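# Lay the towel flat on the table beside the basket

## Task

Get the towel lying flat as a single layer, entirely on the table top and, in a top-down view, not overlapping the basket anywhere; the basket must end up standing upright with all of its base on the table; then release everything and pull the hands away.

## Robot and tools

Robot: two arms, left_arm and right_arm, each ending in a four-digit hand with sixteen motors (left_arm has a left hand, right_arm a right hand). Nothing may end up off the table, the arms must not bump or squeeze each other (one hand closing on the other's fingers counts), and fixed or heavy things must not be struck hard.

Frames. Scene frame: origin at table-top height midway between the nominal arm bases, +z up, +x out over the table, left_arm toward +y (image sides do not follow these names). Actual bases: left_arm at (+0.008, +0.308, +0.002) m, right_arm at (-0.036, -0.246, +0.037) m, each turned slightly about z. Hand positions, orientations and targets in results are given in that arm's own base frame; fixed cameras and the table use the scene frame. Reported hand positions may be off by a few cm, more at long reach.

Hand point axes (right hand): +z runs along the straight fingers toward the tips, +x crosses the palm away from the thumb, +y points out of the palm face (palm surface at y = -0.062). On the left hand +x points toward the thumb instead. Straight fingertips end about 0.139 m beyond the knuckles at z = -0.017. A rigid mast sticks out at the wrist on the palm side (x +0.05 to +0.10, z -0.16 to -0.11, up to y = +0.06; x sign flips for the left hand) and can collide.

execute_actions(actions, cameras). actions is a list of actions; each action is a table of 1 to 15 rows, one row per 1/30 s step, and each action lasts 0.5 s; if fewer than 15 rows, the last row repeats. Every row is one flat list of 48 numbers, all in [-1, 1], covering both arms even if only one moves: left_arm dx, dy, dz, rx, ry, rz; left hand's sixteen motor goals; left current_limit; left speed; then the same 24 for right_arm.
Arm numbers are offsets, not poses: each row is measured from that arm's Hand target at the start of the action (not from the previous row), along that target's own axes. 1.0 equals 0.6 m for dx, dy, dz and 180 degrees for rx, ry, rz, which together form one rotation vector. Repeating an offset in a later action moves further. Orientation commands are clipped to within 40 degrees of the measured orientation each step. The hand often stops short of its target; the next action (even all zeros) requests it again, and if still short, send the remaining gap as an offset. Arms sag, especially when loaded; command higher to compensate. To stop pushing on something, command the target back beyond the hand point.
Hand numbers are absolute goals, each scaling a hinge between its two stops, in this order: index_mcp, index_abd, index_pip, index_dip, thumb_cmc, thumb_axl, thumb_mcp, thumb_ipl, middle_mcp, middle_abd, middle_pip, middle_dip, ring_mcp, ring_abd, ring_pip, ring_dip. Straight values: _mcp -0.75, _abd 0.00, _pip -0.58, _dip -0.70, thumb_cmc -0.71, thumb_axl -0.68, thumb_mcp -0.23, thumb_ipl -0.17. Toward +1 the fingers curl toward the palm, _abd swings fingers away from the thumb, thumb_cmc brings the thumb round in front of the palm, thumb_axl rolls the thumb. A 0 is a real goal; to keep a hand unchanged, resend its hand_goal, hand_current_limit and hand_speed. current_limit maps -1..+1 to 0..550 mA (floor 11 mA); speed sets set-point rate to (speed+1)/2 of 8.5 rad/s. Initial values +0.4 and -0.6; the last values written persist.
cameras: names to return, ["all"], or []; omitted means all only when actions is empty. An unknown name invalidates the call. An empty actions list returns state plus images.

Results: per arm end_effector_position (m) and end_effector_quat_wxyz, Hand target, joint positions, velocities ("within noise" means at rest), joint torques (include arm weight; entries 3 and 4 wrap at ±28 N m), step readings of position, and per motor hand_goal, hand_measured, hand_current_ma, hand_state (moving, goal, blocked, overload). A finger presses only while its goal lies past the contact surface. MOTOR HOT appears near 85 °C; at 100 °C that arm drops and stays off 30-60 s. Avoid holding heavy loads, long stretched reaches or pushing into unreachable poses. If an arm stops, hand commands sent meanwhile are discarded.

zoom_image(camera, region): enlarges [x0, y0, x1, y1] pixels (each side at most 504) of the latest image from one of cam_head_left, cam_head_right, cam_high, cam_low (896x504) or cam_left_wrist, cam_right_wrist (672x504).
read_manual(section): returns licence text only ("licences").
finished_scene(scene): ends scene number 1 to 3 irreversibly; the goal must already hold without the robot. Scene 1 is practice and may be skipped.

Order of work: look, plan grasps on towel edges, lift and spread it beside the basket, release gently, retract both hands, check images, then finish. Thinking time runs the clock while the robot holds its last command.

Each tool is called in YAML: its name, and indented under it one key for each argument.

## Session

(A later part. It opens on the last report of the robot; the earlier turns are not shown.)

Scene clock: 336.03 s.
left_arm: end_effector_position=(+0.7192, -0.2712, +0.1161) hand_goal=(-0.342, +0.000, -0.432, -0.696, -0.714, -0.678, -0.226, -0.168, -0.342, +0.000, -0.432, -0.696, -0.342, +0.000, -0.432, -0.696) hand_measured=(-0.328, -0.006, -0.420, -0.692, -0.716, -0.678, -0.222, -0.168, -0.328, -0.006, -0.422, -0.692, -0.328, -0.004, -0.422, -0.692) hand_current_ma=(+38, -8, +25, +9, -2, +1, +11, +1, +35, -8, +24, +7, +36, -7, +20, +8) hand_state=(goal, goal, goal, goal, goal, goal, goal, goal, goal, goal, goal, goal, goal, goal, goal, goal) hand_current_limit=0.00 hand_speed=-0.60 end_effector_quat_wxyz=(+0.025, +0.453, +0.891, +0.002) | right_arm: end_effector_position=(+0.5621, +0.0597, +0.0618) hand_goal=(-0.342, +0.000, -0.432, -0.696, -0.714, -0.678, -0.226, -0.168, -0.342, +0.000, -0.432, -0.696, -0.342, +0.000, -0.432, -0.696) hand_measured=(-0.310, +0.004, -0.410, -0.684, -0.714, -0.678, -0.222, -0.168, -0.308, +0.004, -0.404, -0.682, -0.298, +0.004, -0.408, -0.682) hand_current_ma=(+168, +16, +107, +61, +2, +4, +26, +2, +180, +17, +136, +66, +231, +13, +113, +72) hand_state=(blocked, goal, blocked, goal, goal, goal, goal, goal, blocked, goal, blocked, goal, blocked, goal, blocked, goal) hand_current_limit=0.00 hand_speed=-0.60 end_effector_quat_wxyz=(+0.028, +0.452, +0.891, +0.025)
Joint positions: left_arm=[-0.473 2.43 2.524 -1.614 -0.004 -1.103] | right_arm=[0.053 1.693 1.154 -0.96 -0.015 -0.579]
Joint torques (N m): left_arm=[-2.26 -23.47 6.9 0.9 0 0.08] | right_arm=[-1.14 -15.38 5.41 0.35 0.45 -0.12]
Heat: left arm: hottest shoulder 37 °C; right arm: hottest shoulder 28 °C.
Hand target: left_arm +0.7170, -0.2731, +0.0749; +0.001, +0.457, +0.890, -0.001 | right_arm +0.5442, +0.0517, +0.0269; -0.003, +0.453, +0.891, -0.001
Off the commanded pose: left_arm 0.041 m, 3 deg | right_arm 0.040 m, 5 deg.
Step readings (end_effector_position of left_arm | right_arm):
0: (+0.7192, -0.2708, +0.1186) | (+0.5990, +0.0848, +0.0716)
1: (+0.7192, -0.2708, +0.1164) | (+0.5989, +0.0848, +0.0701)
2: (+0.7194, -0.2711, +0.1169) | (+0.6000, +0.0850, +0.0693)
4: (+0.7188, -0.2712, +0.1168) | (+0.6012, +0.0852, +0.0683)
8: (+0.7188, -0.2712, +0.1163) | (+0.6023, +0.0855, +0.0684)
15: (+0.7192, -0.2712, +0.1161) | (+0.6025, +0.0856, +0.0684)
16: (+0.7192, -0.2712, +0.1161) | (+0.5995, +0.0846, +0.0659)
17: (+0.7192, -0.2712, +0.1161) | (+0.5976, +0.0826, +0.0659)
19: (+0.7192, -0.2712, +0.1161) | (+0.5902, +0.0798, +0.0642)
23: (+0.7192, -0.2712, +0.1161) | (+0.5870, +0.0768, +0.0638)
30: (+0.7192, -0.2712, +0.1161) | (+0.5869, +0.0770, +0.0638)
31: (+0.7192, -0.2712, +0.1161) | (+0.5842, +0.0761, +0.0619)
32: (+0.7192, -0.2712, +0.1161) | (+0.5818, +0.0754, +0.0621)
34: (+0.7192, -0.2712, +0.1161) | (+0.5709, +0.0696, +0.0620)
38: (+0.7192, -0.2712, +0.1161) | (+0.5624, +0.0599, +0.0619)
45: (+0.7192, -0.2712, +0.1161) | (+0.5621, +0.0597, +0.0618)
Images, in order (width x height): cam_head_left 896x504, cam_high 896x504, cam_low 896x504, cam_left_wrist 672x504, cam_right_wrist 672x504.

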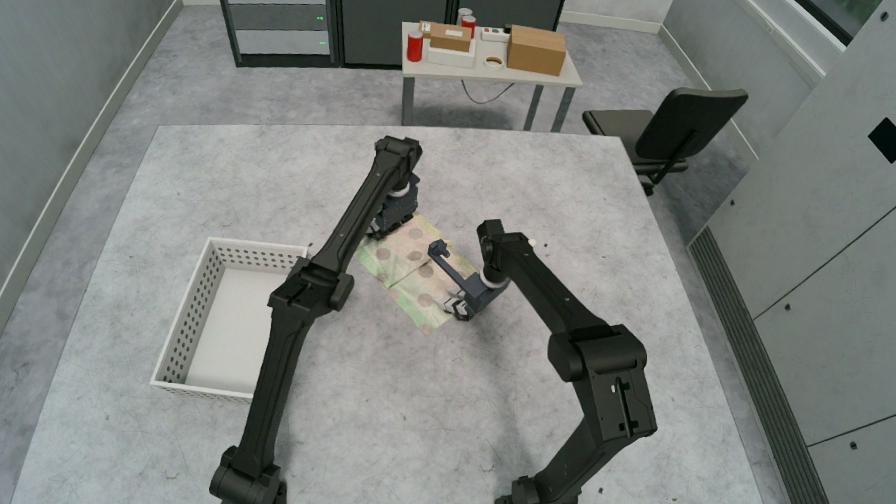

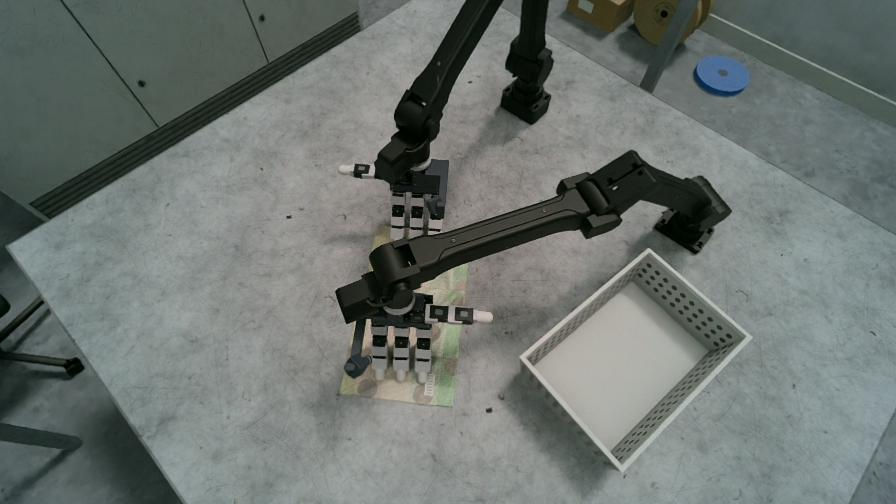

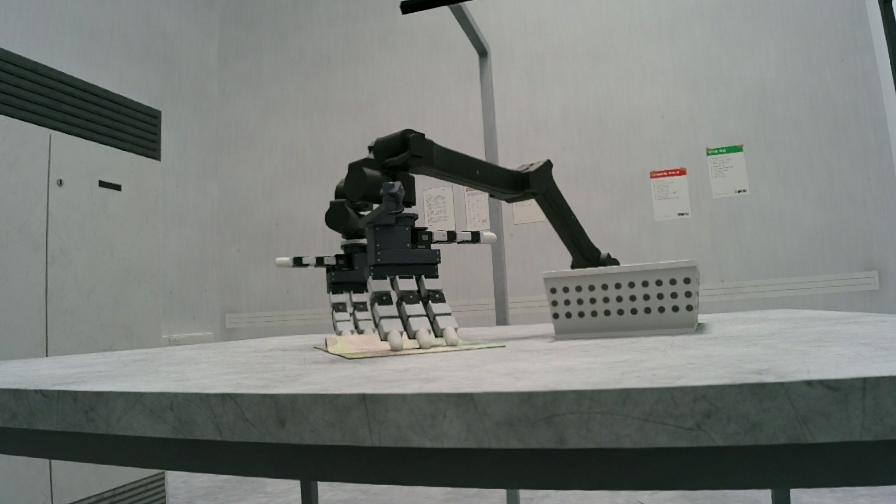

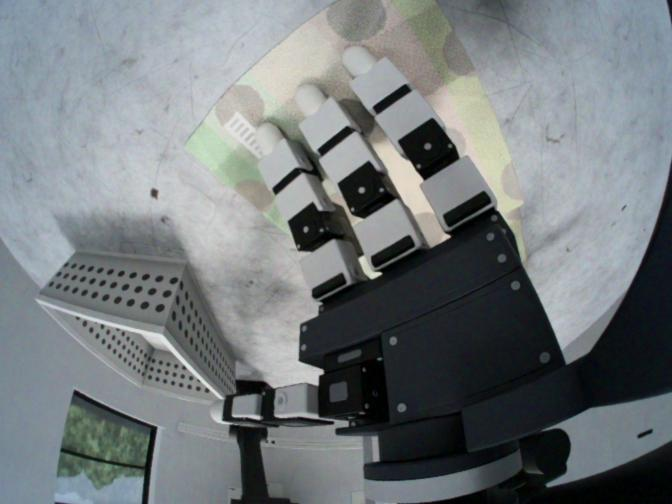

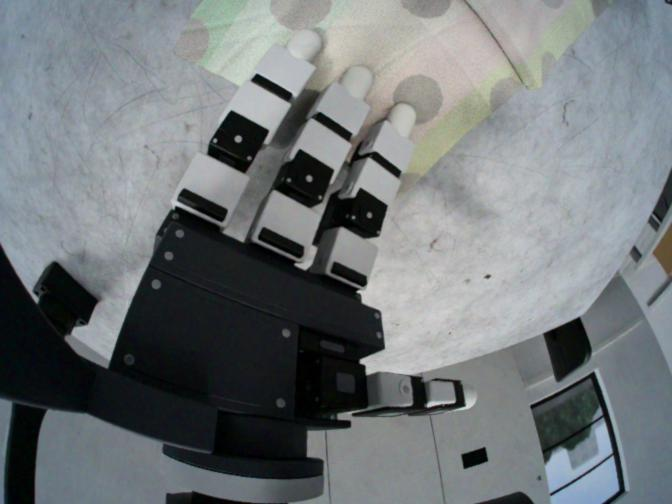

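execute_actions:
  actions:
    - [[0,0,0,0,0,0,-0.342,0,-0.431,-0.696,-0.714,-0.678,-0.226,-0.168,-0.342,0,-0.431,-0.696,-0.342,0,-0.431,-0.696,0,-0.6,0.003,-0.05,0,0,0,0,-0.342,0,-0.431,-0.696,-0.714,-0.678,-0.226,-0.168,-0.342,0,-0.431,-0.696,-0.342,0,-0.431,-0.696,0,-0.6]]
    - [[0,0,0,0,0,0,-0.342,0,-0.431,-0.696,-0.714,-0.678,-0.226,-0.168,-0.342,0,-0.431,-0.696,-0.342,0,-0.431,-0.696,0.0,-0.6,0.003,-0.05,0,0,0,0,-0.342,0,-0.431,-0.696,-0.714,-0.678,-0.226,-0.168,-0.342,0,-0.431,-0.696,-0.342,0,-0.431,-0.696,0,-0.6]]
  cameras: ["cam_head_left","cam_high","cam_low","cam_left_wrist","cam_right_wrist"]

Scene clock: 348.50 s.
left_arm: end_effector_position=(+0.7192, -0.2712, +0.1161) hand_goal=(-0.342, +0.000, -0.432, -0.696, -0.714, -0.678, -0.226, -0.168, -0.342, +0.000, -0.432, -0.696, -0.342, +0.000, -0.432, -0.696) hand_measured=(-0.328, -0.006, -0.420, -0.692, -0.716, -0.678, -0.222, -0.168, -0.328, -0.006, -0.422, -0.692, -0.328, -0.004, -0.422, -0.692) hand_current_ma=(+38, -8, +25, +9, -2, +1, +11, +1, +35, -8, +24, +7, +36, -7, +20, +8) hand_state=(goal, goal, goal, goal, goal, goal, goal, goal, goal, goal, goal, goal, goal, goal, goal, goal) hand_current_limit=0.00 hand_speed=-0.60 end_effector_quat_wxyz=(+0.025, +0.453, +0.891, +0.002) | right_arm: end_effector_position=(+0.5133, +0.0257, +0.0593) hand_goal=(-0.342, +0.000, -0.432, -0.696, -0.714, -0.678, -0.226, -0.168, -0.342, +0.000, -0.432, -0.696, -0.342, +0.000, -0.432, -0.696) hand_measured=(-0.304, +0.004, -0.408, -0.682, -0.714, -0.678, -0.222, -0.168, -0.302, +0.004, -0.400, -0.680, -0.292, +0.004, -0.406, -0.678) hand_current_ma=(+193, +14, +120, +67, +1, +4, +26, +2, +207, +15, +155, +76, +265, +12, +128, +82) hand_state=(blocked, goal, blocked, goal, goal, goal, goal, goal, blocked, goal, blocked, goal, blocked, goal, blocked, goal) hand_current_limit=0.00 hand_speed=-0.60 end_effector_quat_wxyz=(+0.030, +0.452, +0.891, +0.024)
Joint positions: left_arm=[-0.473 2.43 2.524 -1.614 -0.004 -1.103] | right_arm=[-0.02 1.581 1.002 -0.918 -0.018 -0.652]
Joint torques (N m): left_arm=[-1.96 -23.71 6.87 0.91 -0.01 0.07] | right_arm=[-0.97 -13.27 5.26 0.18 0.54 -0.12]
Heat: left arm: hottest shoulder 39 °C; right arm: hottest shoulder 28 °C.
Hand target: left_arm +0.7170, -0.2731, +0.0749; +0.001, +0.457, +0.890, -0.001 | right_arm +0.4936, +0.0193, +0.0272; -0.003, +0.453, +0.891, -0.001
Off the commanded pose: left_arm 0.041 m, 3 deg | right_arm 0.038 m, 5 deg.
Step readings (end_effector_position of left_arm | right_arm):
0: (+0.7192, -0.2712, +0.1161) | (+0.5621, +0.0597, +0.0618)
1: (+0.7192, -0.2712, +0.1161) | (+0.5592, +0.0590, +0.0600)
2: (+0.7192, -0.2712, +0.1161) | (+0.5569, +0.0582, +0.0602)
4: (+0.7192, -0.2712, +0.1161) | (+0.5466, +0.0526, +0.0606)
8: (+0.7192, -0.2712, +0.1161) | (+0.5380, +0.0430, +0.0605)
15: (+0.7192, -0.2712, +0.1161) | (+0.5377, +0.0428, +0.0603)
16: (+0.7192, -0.2712, +0.1161) | (+0.5347, +0.0421, +0.0586)
17: (+0.7192, -0.2712, +0.1161) | (+0.5325, +0.0413, +0.0589)
19: (+0.7192, -0.2712, +0.1161) | (+0.5223, +0.0356, +0.0595)
23: (+0.7192, -0.2712, +0.1161) | (+0.5137, +0.0257, +0.0595)
30: (+0.7192, -0.2712, +0.1161) | (+0.5133, +0.0257, +0.0593)
Images, in order (width x height): cam_head_left 896x504, cam_high 896x504, cam_low 896x504, cam_left_wrist 672x504, cam_right_wrist 672x504.

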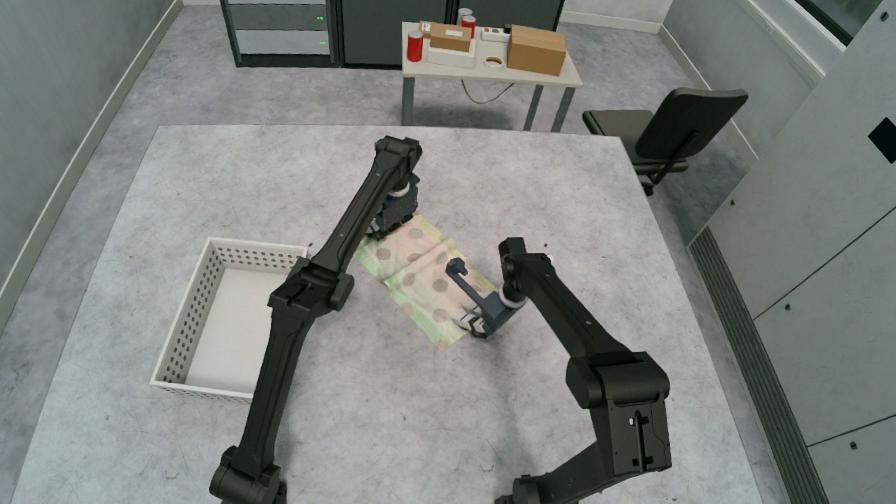

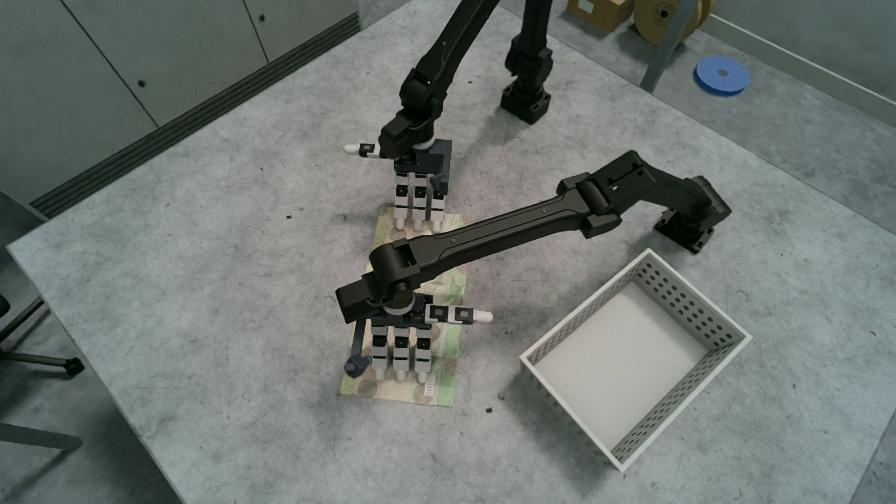

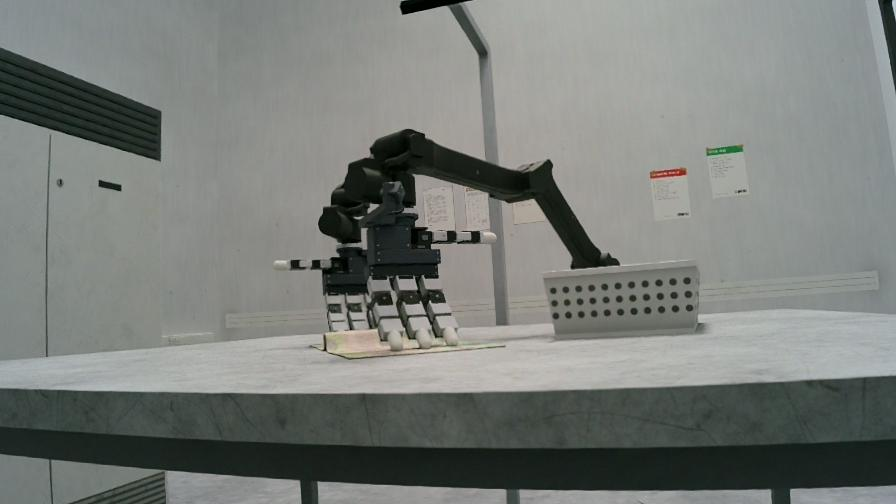

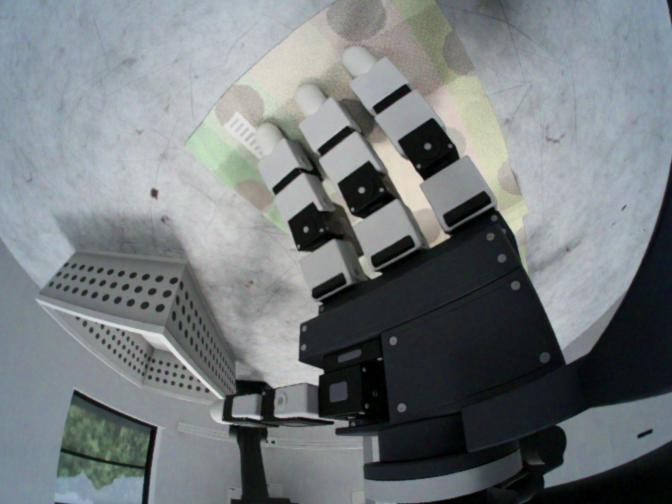

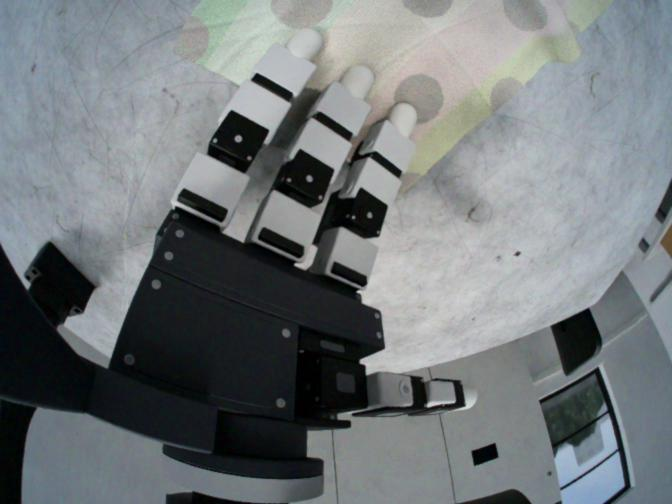

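execute_actions:
  actions:
    - [[0,0,0,0,0,0,-0.342,0,-0.431,-0.696,-0.714,-0.678,-0.226,-0.168,-0.342,0,-0.431,-0.696,-0.342,0,-0.431,-0.696,0,-0.6,0.003,-0.05,0,0,0,0,-0.342,0,-0.431,-0.696,-0.714,-0.678,-0.226,-0.168,-0.342,0,-0.431,-0.696,-0.342,0,-0.431,-0.696,0,-0.6]]
    - [[0,0,0,0,0,0,-0.342,0,-0.431,-0.696,-0.714,-0.678,-0.226,-0.168,-0.342,0,-0.431,-0.696,-0.342,0,-0.431,-0.696,0.0,-0.6,0.003,-0.05,0,0,0,0,-0.342,0,-0.431,-0.696,-0.714,-0.678,-0.226,-0.168,-0.342,0,-0.431,-0.696,-0.342,0,-0.431,-0.696,0,-0.6]]
    - [[0,0,0,0,0,0,-0.342,0,-0.431,-0.696,-0.714,-0.678,-0.226,-0.168,-0.342,0,-0.431,-0.696,-0.342,0,-0.431,-0.696,0.0,-0.6,0.003,-0.05,0,0,0,0,-0.342,0,-0.431,-0.696,-0.714,-0.678,-0.226,-0.168,-0.342,0,-0.431,-0.696,-0.342,0,-0.431,-0.696,0,-0.6]]
  cameras: ["cam_head_left","cam_high","cam_low","cam_left_wrist","cam_right_wrist"]

Scene clock: 357.17 s.
left_arm: end_effector_position=(+0.7191, -0.2715, +0.1161) hand_goal=(-0.342, +0.000, -0.432, -0.696, -0.714, -0.678, -0.226, -0.168, -0.342, +0.000, -0.432, -0.696, -0.342, +0.000, -0.432, -0.696) hand_measured=(-0.328, -0.006, -0.420, -0.692, -0.716, -0.678, -0.222, -0.168, -0.328, -0.006, -0.422, -0.692, -0.328, -0.004, -0.422, -0.692) hand_current_ma=(+38, -10, +25, +9, -2, +1, +11, +1, +35, -9, +24, +7, +33, -7, +20, +8) hand_state=(goal, goal, goal, goal, goal, goal, goal, goal, goal, goal, goal, goal, goal, goal, goal, goal) hand_current_limit=0.00 hand_speed=-0.60 end_effector_quat_wxyz=(+0.025, +0.453, +0.891, +0.002) | right_arm: end_effector_position=(+0.4424, -0.0228, +0.0560) hand_goal=(-0.342, +0.000, -0.432, -0.696, -0.714, -0.678, -0.226, -0.168, -0.342, +0.000, -0.432, -0.696, -0.342, +0.000, -0.432, -0.696) hand_measured=(-0.302, +0.002, -0.406, -0.680, -0.714, -0.678, -0.222, -0.168, -0.298, +0.002, -0.396, -0.678, -0.282, +0.000, -0.404, -0.678) hand_current_ma=(+208, +5, +129, +75, +1, +4, +26, +2, +230, +5, +171, +86, +275, +3, +135, +88) hand_state=(blocked, goal, blocked, goal, goal, goal, goal, goal, blocked, goal, blocked, goal, blocked, goal, blocked, goal) hand_current_limit=0.00 hand_speed=-0.60 end_effector_quat_wxyz=(+0.034, +0.451, +0.891, +0.025)
Joint positions: left_arm=[-0.473 2.43 2.524 -1.614 -0.004 -1.103] | right_arm=[-0.163 1.421 0.808 -0.878 -0.028 -0.795]
Joint torques (N m): left_arm=[-2.14 -23.47 6.83 0.9 0 0.07] | right_arm=[-1.44 -10.64 4.93 -0.29 0.89 -0.17]
Heat: left arm: hottest shoulder 40 °C; right arm: hottest shoulder 28 °C.
Hand target: left_arm +0.7170, -0.2732, +0.0749; +0.001, +0.457, +0.890, -0.001 | right_arm +0.4177, -0.0293, +0.0276; -0.003, +0.453, +0.891, -0.001
Off the commanded pose: left_arm 0.041 m, 3 deg | right_arm 0.038 m, 5 deg.
Step readings (end_effector_position of left_arm | right_arm):
0: (+0.7192, -0.2712, +0.1161) | (+0.5133, +0.0257, +0.0593)
1: (+0.7192, -0.2712, +0.1161) | (+0.5103, +0.0250, +0.0577)
2: (+0.7192, -0.2712, +0.1161) | (+0.5079, +0.0241, +0.0579)
4: (+0.7192, -0.2712, +0.1161) | (+0.4981, +0.0183, +0.0585)
8: (+0.7192, -0.2712, +0.1161) | (+0.4891, +0.0085, +0.0583)
15: (+0.7192, -0.2712, +0.1161) | (+0.4889, +0.0085, +0.0583)
16: (+0.7192, -0.2712, +0.1161) | (+0.4860, +0.0080, +0.0567)
17: (+0.7192, -0.2712, +0.1161) | (+0.4838, +0.0072, +0.0569)
19: (+0.7192, -0.2712, +0.1161) | (+0.4745, +0.0015, +0.0574)
23: (+0.7191, -0.2715, +0.1161) | (+0.4664, -0.0059, +0.0572)
30: (+0.7191, -0.2715, +0.1161) | (+0.4661, -0.0054, +0.0572)
31: (+0.7191, -0.2715, +0.1161) | (+0.4636, -0.0060, +0.0557)
32: (+0.7191, -0.2715, +0.1161) | (+0.4616, -0.0072, +0.0560)
34: (+0.7191, -0.2715, +0.1161) | (+0.4522, -0.0137, +0.0562)
38: (+0.7191, -0.2715, +0.1161) | (+0.4427, -0.0231, +0.0560)
45: (+0.7191, -0.2715, +0.1161) | (+0.4424, -0.0228, +0.0560)
Images, in order (width x height): cam_head_left 896x504, cam_high 896x504, cam_low 896x504, cam_left_wrist 672x504, cam_right_wrist 672x504.

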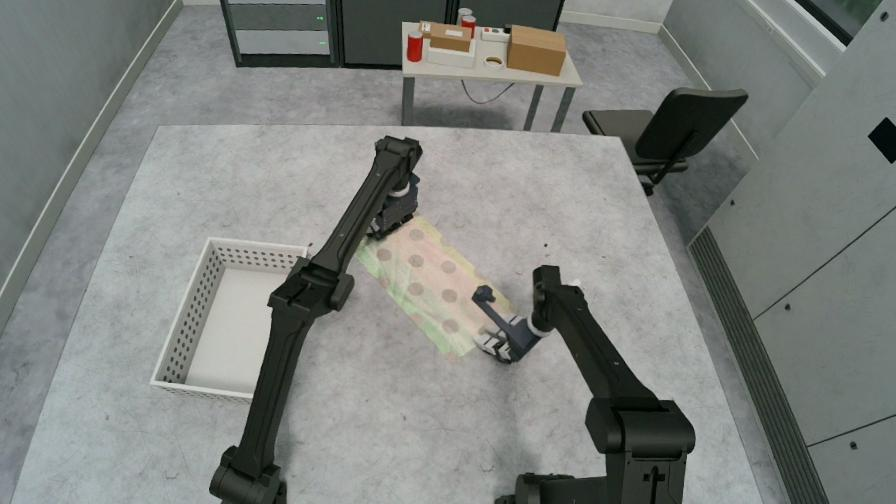

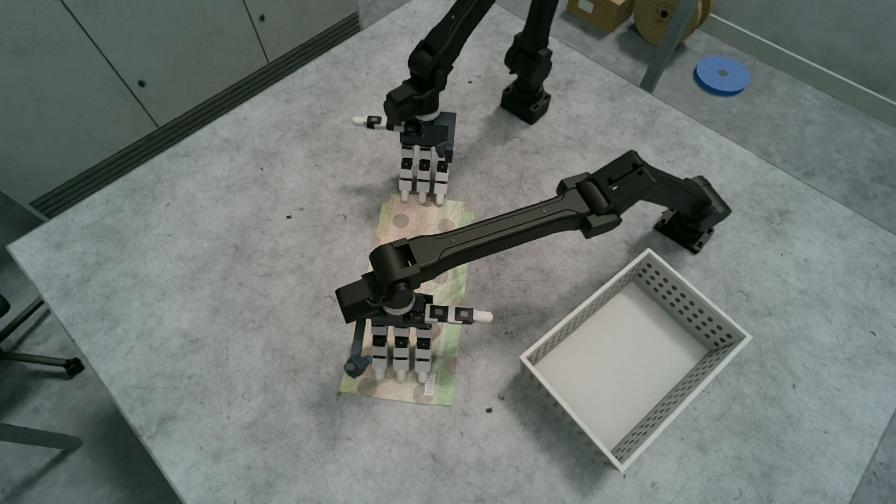

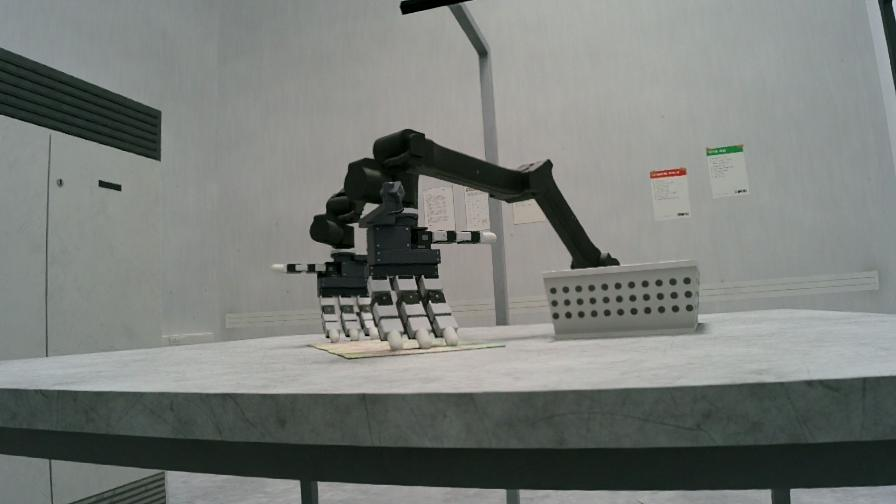

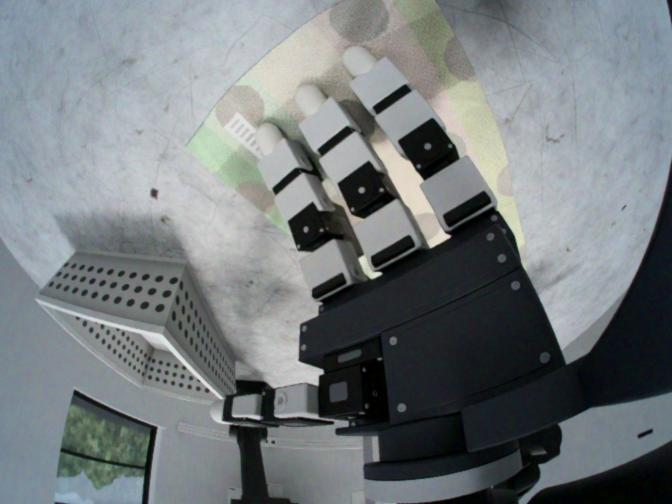

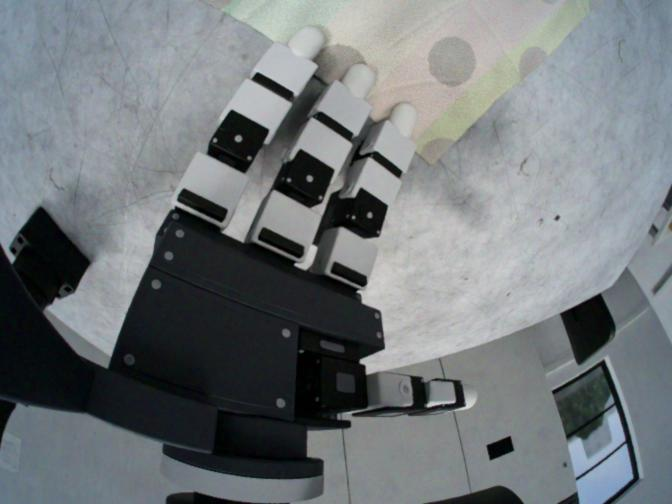

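execute_actions:
  actions:
    - [[0,0,-0.08,0,0,0,-0.342,0,-0.431,-0.696,-0.714,-0.678,-0.226,-0.168,-0.342,0,-0.431,-0.696,-0.342,0,-0.431,-0.696,0,-0.6,0,0,-0.08,0,0,0,-0.342,0,-0.431,-0.696,-0.714,-0.678,-0.226,-0.168,-0.342,0,-0.431,-0.696,-0.342,0,-0.431,-0.696,0,-0.6]]
    - [[0,0,-0.12,0,0,0,-0.342,0,-0.431,-0.696,-0.714,-0.678,-0.226,-0.168,-0.342,0,-0.431,-0.696,-0.342,0,-0.431,-0.696,0,-0.6,0,0,-0.12,0,0,0,-0.342,0,-0.431,-0.696,-0.714,-0.678,-0.226,-0.168,-0.342,0,-0.431,-0.696,-0.342,0,-0.431,-0.696,0,-0.6]]
    - [[0.15,0,-0.1,0,0,0,-0.342,0,-0.431,-0.696,-0.714,-0.678,-0.226,-0.168,-0.342,0,-0.431,-0.696,-0.342,0,-0.431,-0.696,0.0,-0.6,-0.15,0,-0.05,0,0,0,-0.342,0,-0.431,-0.696,-0.714,-0.678,-0.226,-0.168,-0.342,0,-0.431,-0.696,-0.342,0,-0.431,-0.696,0,-0.6]]
    - [[0.2,0,0,0,0,0,-0.342,0,-0.431,-0.696,-0.714,-0.678,-0.226,-0.168,-0.342,0,-0.431,-0.696,-0.342,0,-0.431,-0.696,0.0,-0.6,-0.15,0,0,0,0,0,-0.342,0,-0.431,-0.696,-0.714,-0.678,-0.226,-0.168,-0.342,0,-0.431,-0.696,-0.342,0,-0.431,-0.696,0,-0.6]]
  cameras: ["all"]

Scene clock: 369.13 s.
left_arm: end_effector_position=(+0.5945, -0.0976, +0.2504) hand_goal=(-0.342, +0.000, -0.432, -0.696, -0.714, -0.678, -0.226, -0.168, -0.342, +0.000, -0.432, -0.696, -0.342, +0.000, -0.432, -0.696) hand_measured=(-0.346, +0.002, -0.432, -0.694, -0.714, -0.678, -0.222, -0.168, -0.348, +0.002, -0.432, -0.694, -0.348, +0.002, -0.432, -0.694) hand_current_ma=(-9, +2, +0, +4, +0, +1, +10, +1, -11, +3, +0, +3, -11, +3, +0, +4) hand_state=(goal, goal, goal, goal, goal, goal, goal, goal, goal, goal, goal, goal, goal, goal, goal, goal) hand_current_limit=0.00 hand_speed=-0.60 end_effector_quat_wxyz=(-0.006, +0.451, +0.893, -0.002) | right_arm: end_effector_position=(+0.5157, -0.1744, +0.1615) hand_goal=(-0.342, +0.000, -0.432, -0.696, -0.714, -0.678, -0.226, -0.168, -0.342, +0.000, -0.432, -0.696, -0.342, +0.000, -0.432, -0.696) hand_measured=(-0.346, +0.002, -0.432, -0.694, -0.714, -0.678, -0.222, -0.168, -0.346, +0.002, -0.432, -0.694, -0.348, +0.000, -0.432, -0.694) hand_current_ma=(-25, +4, +2, +12, +1, +4, +27, +2, -23, +4, +2, +12, -28, +4, +1, +12) hand_state=(goal, goal, goal, goal, goal, goal, goal, goal, goal, goal, goal, goal, goal, goal, goal, goal) hand_current_limit=0.00 hand_speed=-0.60 end_effector_quat_wxyz=(-0.016, +0.459, +0.888, -0.003)
Joint positions: left_arm=[-0.298 1.836 1.889 -1.637 0.001 -0.934] | right_arm=[-0.44 1.642 1.398 -1.359 0.004 -1.057]
Joint torques (N m): left_arm=[-2.32 -19.72 9.4 0.35 -0.14 0.11] | right_arm=[-0.15 -19.19 11.36 0.12 -0.22 -0.14]
Heat: left arm: hottest shoulder 40 °C; right arm: hottest shoulder 27 °C.
Hand target: left_arm +0.5945, -0.1021, +0.2546; +0.001, +0.457, +0.890, -0.001 | right_arm +0.5246, -0.1748, +0.1770; -0.002, +0.453, +0.891, -0.001
Off the commanded pose: left_arm 0.006 m, 1 deg | right_arm 0.018 m, 2 deg.
Step readings (end_effector_position of left_arm | right_arm):
0: (+0.7191, -0.2715, +0.1161) | (+0.4424, -0.0228, +0.0560)
1: (+0.7180, -0.2709, +0.1192) | (+0.4411, -0.0227, +0.0581)
2: (+0.7147, -0.2701, +0.1205) | (+0.4354, -0.0229, +0.0593)
4: (+0.7111, -0.2683, +0.1235) | (+0.4220, -0.0241, +0.0642)
8: (+0.7090, -0.2672, +0.1248) | (+0.4121, -0.0256, +0.0692)
15: (+0.7088, -0.2671, +0.1239) | (+0.4111, -0.0256, +0.0689)
16: (+0.7091, -0.2669, +0.1260) | (+0.4094, -0.0254, +0.0724)
17: (+0.7093, -0.2662, +0.1281) | (+0.4032, -0.0243, +0.0763)
19: (+0.7097, -0.2659, +0.1347) | (+0.3971, -0.0232, +0.0950)
23: (+0.7097, -0.2659, +0.1549) | (+0.4068, -0.0249, +0.1343)
30: (+0.7103, -0.2660, +0.1738) | (+0.4113, -0.0256, +0.1428)
31: (+0.7079, -0.2627, +0.1735) | (+0.4138, -0.0297, +0.1453)
32: (+0.6990, -0.2577, +0.1728) | (+0.4158, -0.0354, +0.1475)
34: (+0.6801, -0.2411, +0.1769) | (+0.4365, -0.0697, +0.1574)
38: (+0.6684, -0.2128, +0.2198) | (+0.4659, -0.1173, +0.1693)
45: (+0.6636, -0.1911, +0.2841) | (+0.4645, -0.1050, +0.1676)
46: (+0.6593, -0.1855, +0.2787) | (+0.4673, -0.1080, +0.1690)
47: (+0.6464, -0.1800, +0.2728) | (+0.4725, -0.1106, +0.1711)
49: (+0.6137, -0.1553, +0.2523) | (+0.4960, -0.1373, +0.1754)
53: (+0.5875, -0.1083, +0.2384) | (+0.5177, -0.1800, +0.1686)
60: (+0.5951, -0.0895, +0.2500) | (+0.5148, -0.1780, +0.1615)

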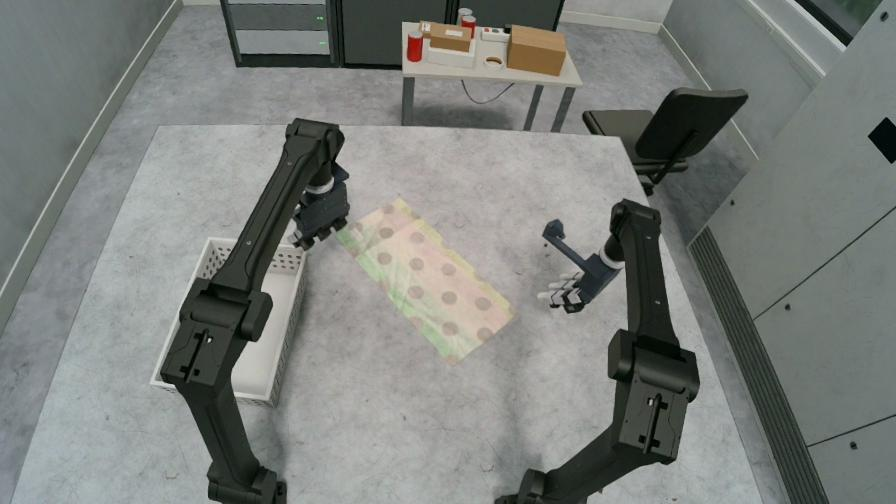

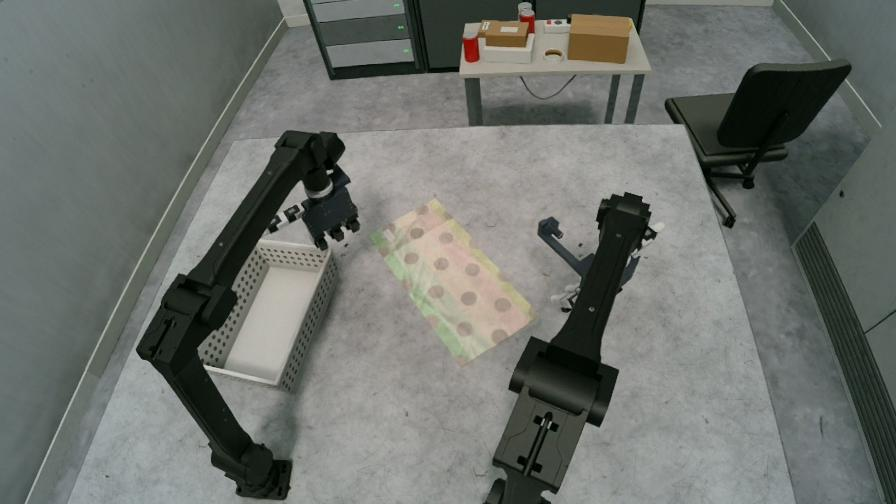

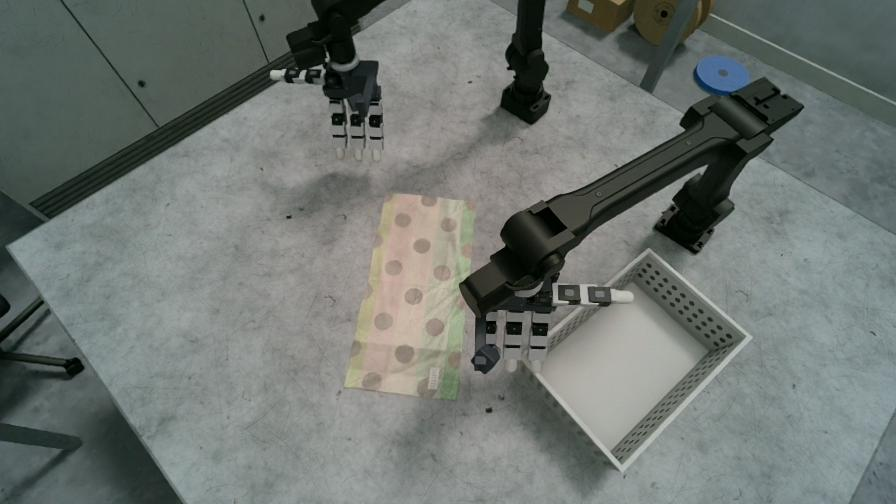

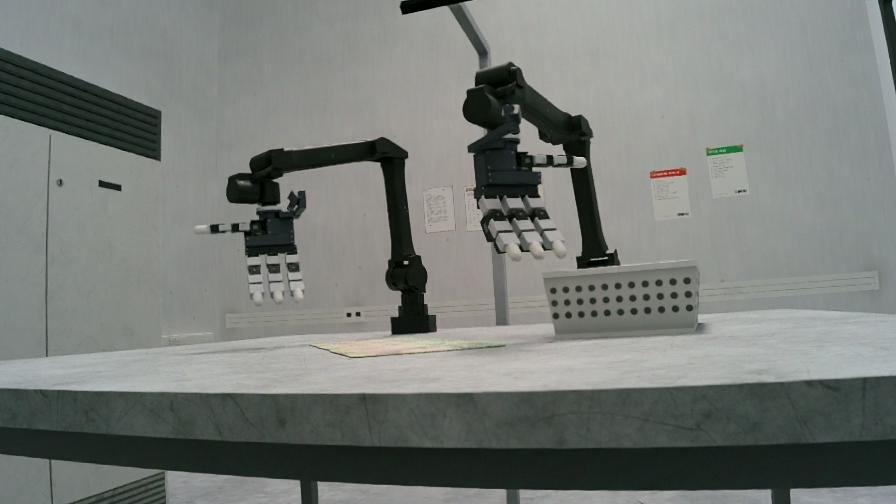

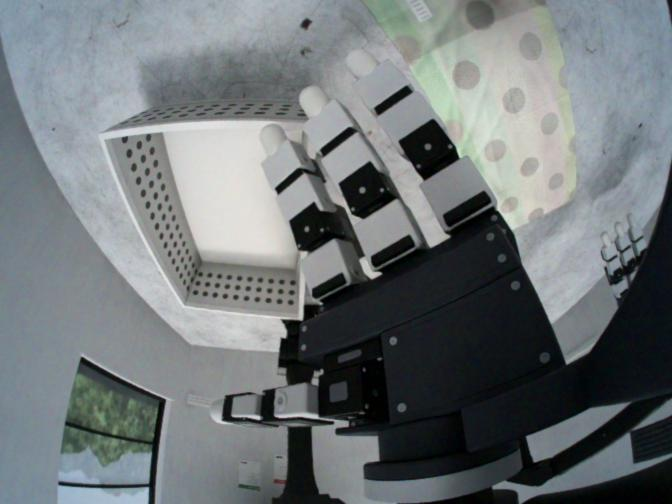

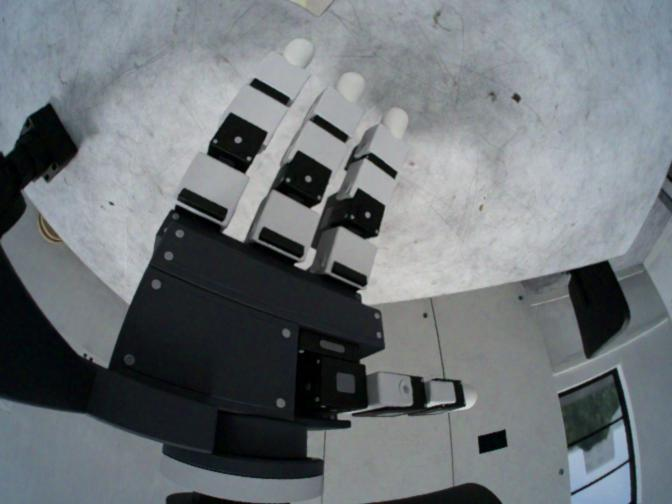

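zoom_image:
  camera: "cam_high"
  region: [320, 180, 500, 410]

zoom_image:
  camera: "cam_head_right"
  region: [360, 190, 550, 380]

zoom_image:
  camera: "cam_low"
  region: [290, 320, 540, 380]

zoom_image:
  camera: "cam_left_wrist"
  region: [360, 0, 600, 240]

Scaled by 2.191.

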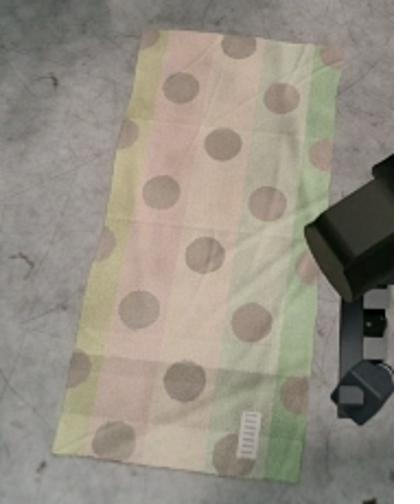

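Scaled by 2.653.

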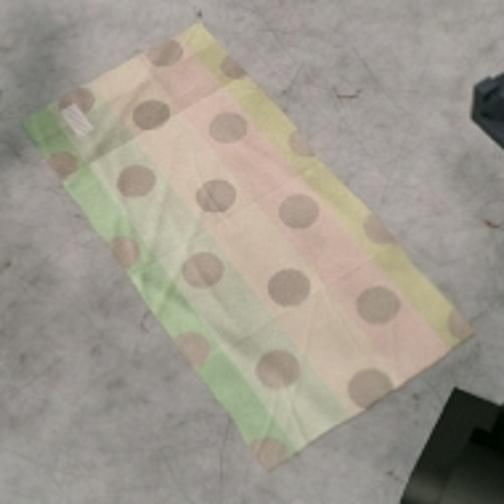

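Scaled by 2.016.

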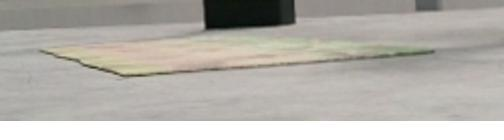

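Scaled by 2.100 from the camera's 672x504 image, which has a finer 960x720 frame.

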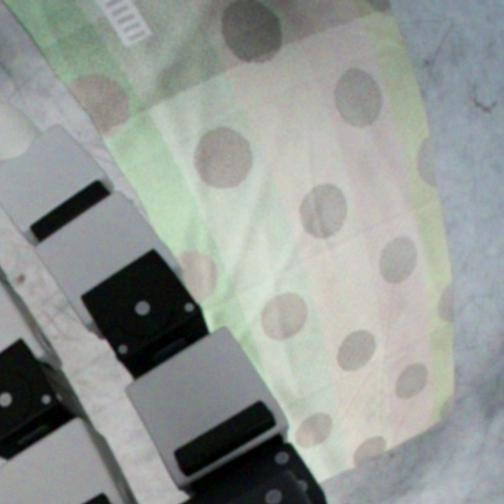

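zoom_image:
  camera: "cam_low"
  region: [300, 330, 380, 370]

zoom_image:
  camera: "cam_low"
  region: [440, 330, 520, 370]

zoom_image:
  camera: "cam_high"
  region: [335, 330, 475, 410]

zoom_image:
  camera: "cam_head_left"
  region: [330, 190, 430, 270]

Scaled by 6.300.

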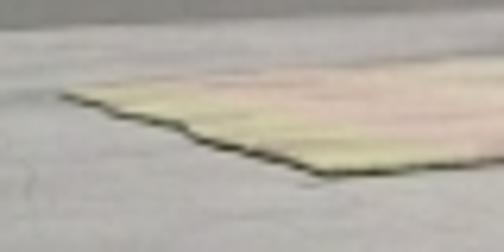

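Scaled by 6.300.

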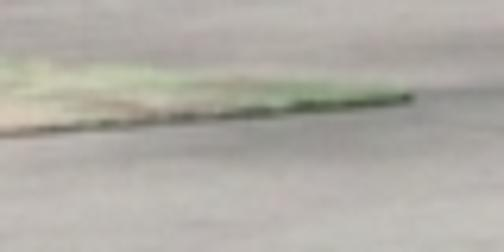

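Scaled by 3.600.

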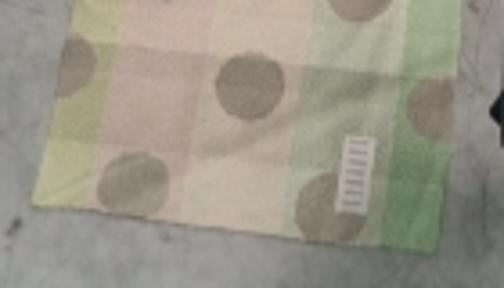

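Scaled by 5.040.

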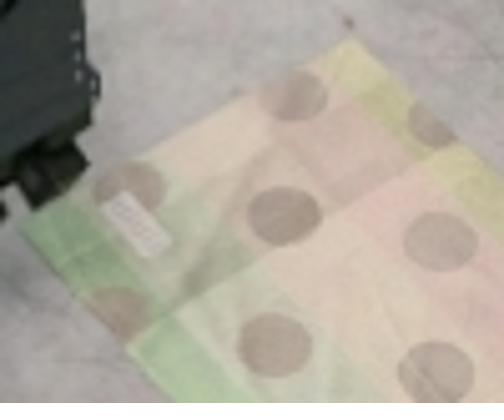

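execute_actions:
  actions:
    - [[-0.29,0,-0.03,0,0,0,-0.6,0,-0.431,-0.696,-0.714,-0.678,-0.226,-0.168,-0.6,0,-0.431,-0.696,-0.6,0,-0.431,-0.696,0,-0.6,0,0,0,0,0,0,-0.342,0,-0.431,-0.696,-0.714,-0.678,-0.226,-0.168,-0.342,0,-0.431,-0.696,-0.342,0,-0.431,-0.696,0,-0.6]]
  cameras: ["cam_left_wrist"]

zoom_image:
  camera: "cam_left_wrist"
  region: [180, 0, 520, 200]

Scene clock: 418.17 s.
left_arm: end_effector_position=(+0.6916, -0.2355, +0.2440) hand_goal=(-0.600, +0.000, -0.432, -0.696, -0.714, -0.678, -0.226, -0.168, -0.600, +0.000, -0.432, -0.696, -0.600, +0.000, -0.432, -0.696) hand_measured=(-0.602, +0.000, -0.432, -0.694, -0.714, -0.678, -0.222, -0.168, -0.602, -0.002, -0.432, -0.694, -0.602, -0.002, -0.432, -0.694) hand_current_ma=(-3, -1, +0, +4, +0, +1, +12, +1, -3, -1, +0, +3, -4, -1, +0, +4) hand_state=(goal, goal, goal, goal, goal, goal, goal, goal, goal, goal, goal, goal, goal, goal, goal, goal) hand_current_limit=0.00 hand_speed=-0.60 end_effector_quat_wxyz=(+0.059, +0.469, +0.881, +0.013) | right_arm: end_effector_position=(+0.5156, -0.1743, +0.1615) hand_goal=(-0.342, +0.000, -0.432, -0.696, -0.714, -0.678, -0.226, -0.168, -0.342, +0.000, -0.432, -0.696, -0.342, +0.000, -0.432, -0.696) hand_measured=(-0.346, +0.002, -0.432, -0.694, -0.714, -0.678, -0.222, -0.168, -0.346, +0.002, -0.432, -0.694, -0.348, +0.000, -0.432, -0.694) hand_current_ma=(-25, +4, +2, +12, +1, +4, +27, +2, -23, +4, +2, +12, -28, +4, +1, +12) hand_state=(goal, goal, goal, goal, goal, goal, goal, goal, goal, goal, goal, goal, goal, goal, goal, goal) hand_current_limit=0.00 hand_speed=-0.60 end_effector_quat_wxyz=(-0.016, +0.459, +0.888, -0.003)
Joint positions: left_arm=[-0.449 2.208 2.448 -1.691 -0.02 -1.04] | right_arm=[-0.44 1.642 1.398 -1.359 0.004 -1.057]
Joint torques (N m): left_arm=[-2.96 -25.52 14.22 -0.03 -0.15 -0.07] | right_arm=[-0.15 -19.37 11.41 0.14 -0.22 -0.13]
Heat: left arm: hottest shoulder 39 °C; right arm: hottest shoulder 28 °C.
Hand target: left_arm +0.6960, -0.2433, +0.2729; +0.001, +0.457, +0.890, -0.001 | right_arm +0.5246, -0.1748, +0.1770; -0.002, +0.453, +0.891, -0.001
Off the commanded pose: left_arm 0.030 m, 7 deg | right_arm 0.018 m, 2 deg.
joint sent to its limit (left arm) — joint 4 (wrist pitch), lower limit. The joint targets are off in orientation, not in position.
Step readings (end_effector_position of left_arm | right_arm):
0: (+0.5945, -0.0977, +0.2504) | (+0.5156, -0.1743, +0.1615)
1: (+0.5978, -0.1065, +0.2541) | (+0.5156, -0.1743, +0.1615)
2: (+0.6110, -0.1125, +0.2628) | (+0.5156, -0.1743, +0.1615)
4: (+0.6534, -0.1547, +0.2818) | (+0.5156, -0.1743, +0.1615)
8: (+0.6853, -0.2358, +0.2808) | (+0.5156, -0.1743, +0.1615)
15: (+0.6778, -0.2747, +0.2419) | (+0.5156, -0.1743, +0.1615)
Images, in order (width x height): cam_left_wrist 672x504.

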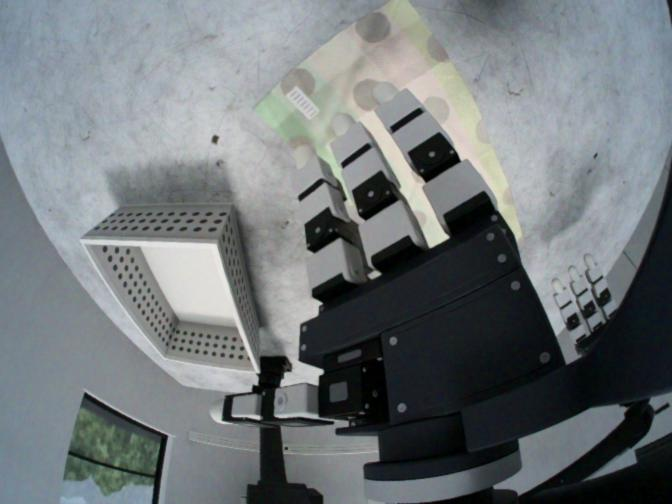

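Scaled by 1.482 from the camera's 672x504 image, which has a finer 960x720 frame.

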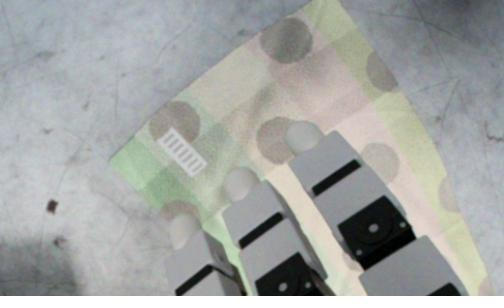

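execute_actions:
  actions:
    - [[0.2,-0.05,-0.1,0,0,0,-0.6,0,-0.431,-0.696,-0.714,-0.678,-0.226,-0.168,-0.6,0,-0.431,-0.696,-0.6,0,-0.431,-0.696,0,-0.6,-0.05,-0.15,-0.1,0,0,0,-0.342,0,-0.431,-0.696,-0.714,-0.678,-0.226,-0.168,-0.342,0,-0.431,-0.696,-0.342,0,-0.431,-0.696,0,-0.6]]
    - [[0.2,-0.05,0,0,0,0,-0.6,0,-0.431,-0.696,-0.714,-0.678,-0.226,-0.168,-0.6,0,-0.431,-0.696,-0.6,0,-0.431,-0.696,0,-0.6,0,0,0,0,0,0,-0.342,0,-0.431,-0.696,-0.714,-0.678,-0.226,-0.168,-0.342,0,-0.431,-0.696,-0.342,0,-0.431,-0.696,0,-0.6]]
  cameras: ["cam_head_right","cam_high"]

finished_scene:
  scene: 1

Scene clock: 427.70 s.
left_arm: end_effector_position=(+0.5086, -0.0785, +0.3311) hand_goal=(-0.600, +0.000, -0.432, -0.696, -0.714, -0.678, -0.226, -0.168, -0.600, +0.000, -0.432, -0.696, -0.600, +0.000, -0.432, -0.696) hand_measured=(-0.602, +0.000, -0.432, -0.694, -0.714, -0.678, -0.222, -0.168, -0.602, +0.002, -0.432, -0.694, -0.602, +0.002, -0.432, -0.694) hand_current_ma=(-4, +1, +0, +4, +0, +1, +9, +1, -4, +1, +0, +3, -4, +1, +0, +3) hand_state=(goal, goal, goal, goal, goal, goal, goal, goal, goal, goal, goal, goal, goal, goal, goal, goal) hand_current_limit=0.00 hand_speed=-0.60 end_effector_quat_wxyz=(+0.025, +0.450, +0.893, +0.008) | right_arm: end_effector_position=(+0.4641, -0.2454, +0.2298) hand_goal=(-0.342, +0.000, -0.432, -0.696, -0.714, -0.678, -0.226, -0.168, -0.342, +0.000, -0.432, -0.696, -0.342, +0.000, -0.432, -0.696) hand_measured=(-0.346, +0.000, -0.432, -0.694, -0.714, -0.678, -0.222, -0.168, -0.346, +0.000, -0.432, -0.694, -0.346, +0.000, -0.432, -0.694) hand_current_ma=(-20, +2, +1, +12, -2, +4, +27, +2, -18, +2, +2, +12, -21, +2, +1, +12) hand_state=(goal, goal, goal, goal, goal, goal, goal, goal, goal, goal, goal, goal, goal, goal, goal, goal) hand_current_limit=0.00 hand_speed=-0.60 end_effector_quat_wxyz=(-0.008, +0.455, +0.891, -0.001)
Joint positions: left_arm=[-0.316 1.567 1.743 -1.695 -0.008 -0.952] | right_arm=[-0.625 1.584 1.506 -1.508 0.004 -1.252]
Joint torques (N m): left_arm=[-2.37 -14.51 9.32 0.01 -0.15 0.07] | right_arm=[-0.79 -16.91 11.82 0.12 -0.19 -0.13]
Heat: left arm: hottest shoulder 38 °C; right arm: hottest elbow 29 °C.
Hand target: left_arm +0.5073, -0.0832, +0.3326; +0.001, +0.457, +0.890, -0.001 | right_arm +0.4699, -0.2521, +0.2374; -0.002, +0.453, +0.891, -0.001
Off the commanded pose: left_arm 0.005 m, 3 deg | right_arm 0.012 m, 1 deg.
joint sent to its limit (left arm) — joint 4 (wrist pitch), lower limit. The joint targets are off in orientation, not in position.
Step readings (end_effector_position of left_arm | right_arm):
0: (+0.6915, -0.2357, +0.2440) | (+0.5156, -0.1743, +0.1615)
1: (+0.6876, -0.2324, +0.2429) | (+0.5110, -0.1773, +0.1644)
2: (+0.6763, -0.2269, +0.2411) | (+0.5039, -0.1784, +0.1671)
4: (+0.6448, -0.2063, +0.2438) | (+0.4831, -0.2011, +0.1797)
8: (+0.6139, -0.1770, +0.2944) | (+0.4560, -0.2573, +0.2127)
15: (+0.5918, -0.1558, +0.3737) | (+0.4579, -0.2594, +0.2300)
16: (+0.5867, -0.1514, +0.3679) | (+0.4596, -0.2551, +0.2296)
17: (+0.5754, -0.1467, +0.3592) | (+0.4608, -0.2528, +0.2297)
19: (+0.5364, -0.1219, +0.3309) | (+0.4634, -0.2475, +0.2298)
23: (+0.5102, -0.0873, +0.3197) | (+0.4641, -0.2455, +0.2298)
30: (+0.5084, -0.0783, +0.3310) | (+0.4641, -0.2454, +0.2298)
Images, in order (width x height): cam_head_right 896x504, cam_high 896x504.

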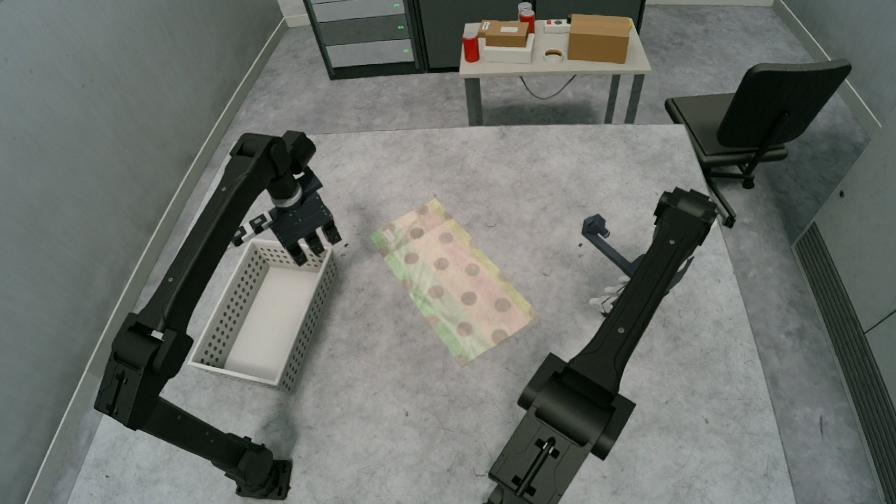

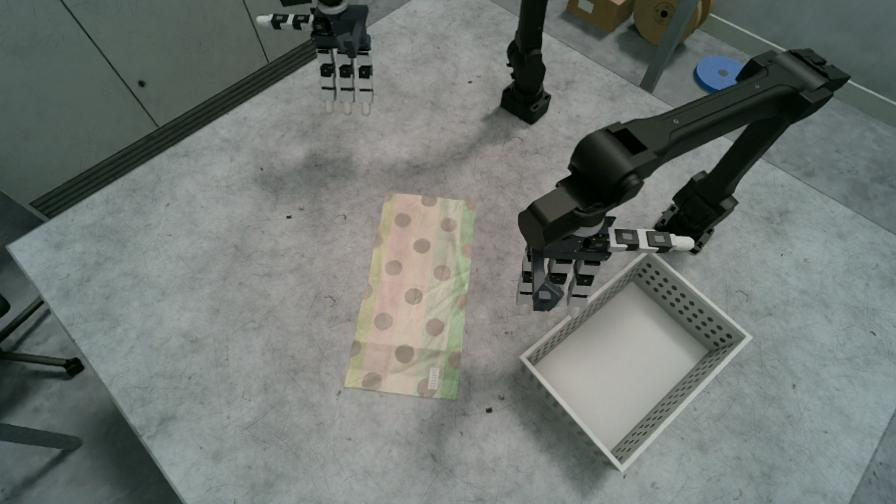

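The scene is finished: the task was done.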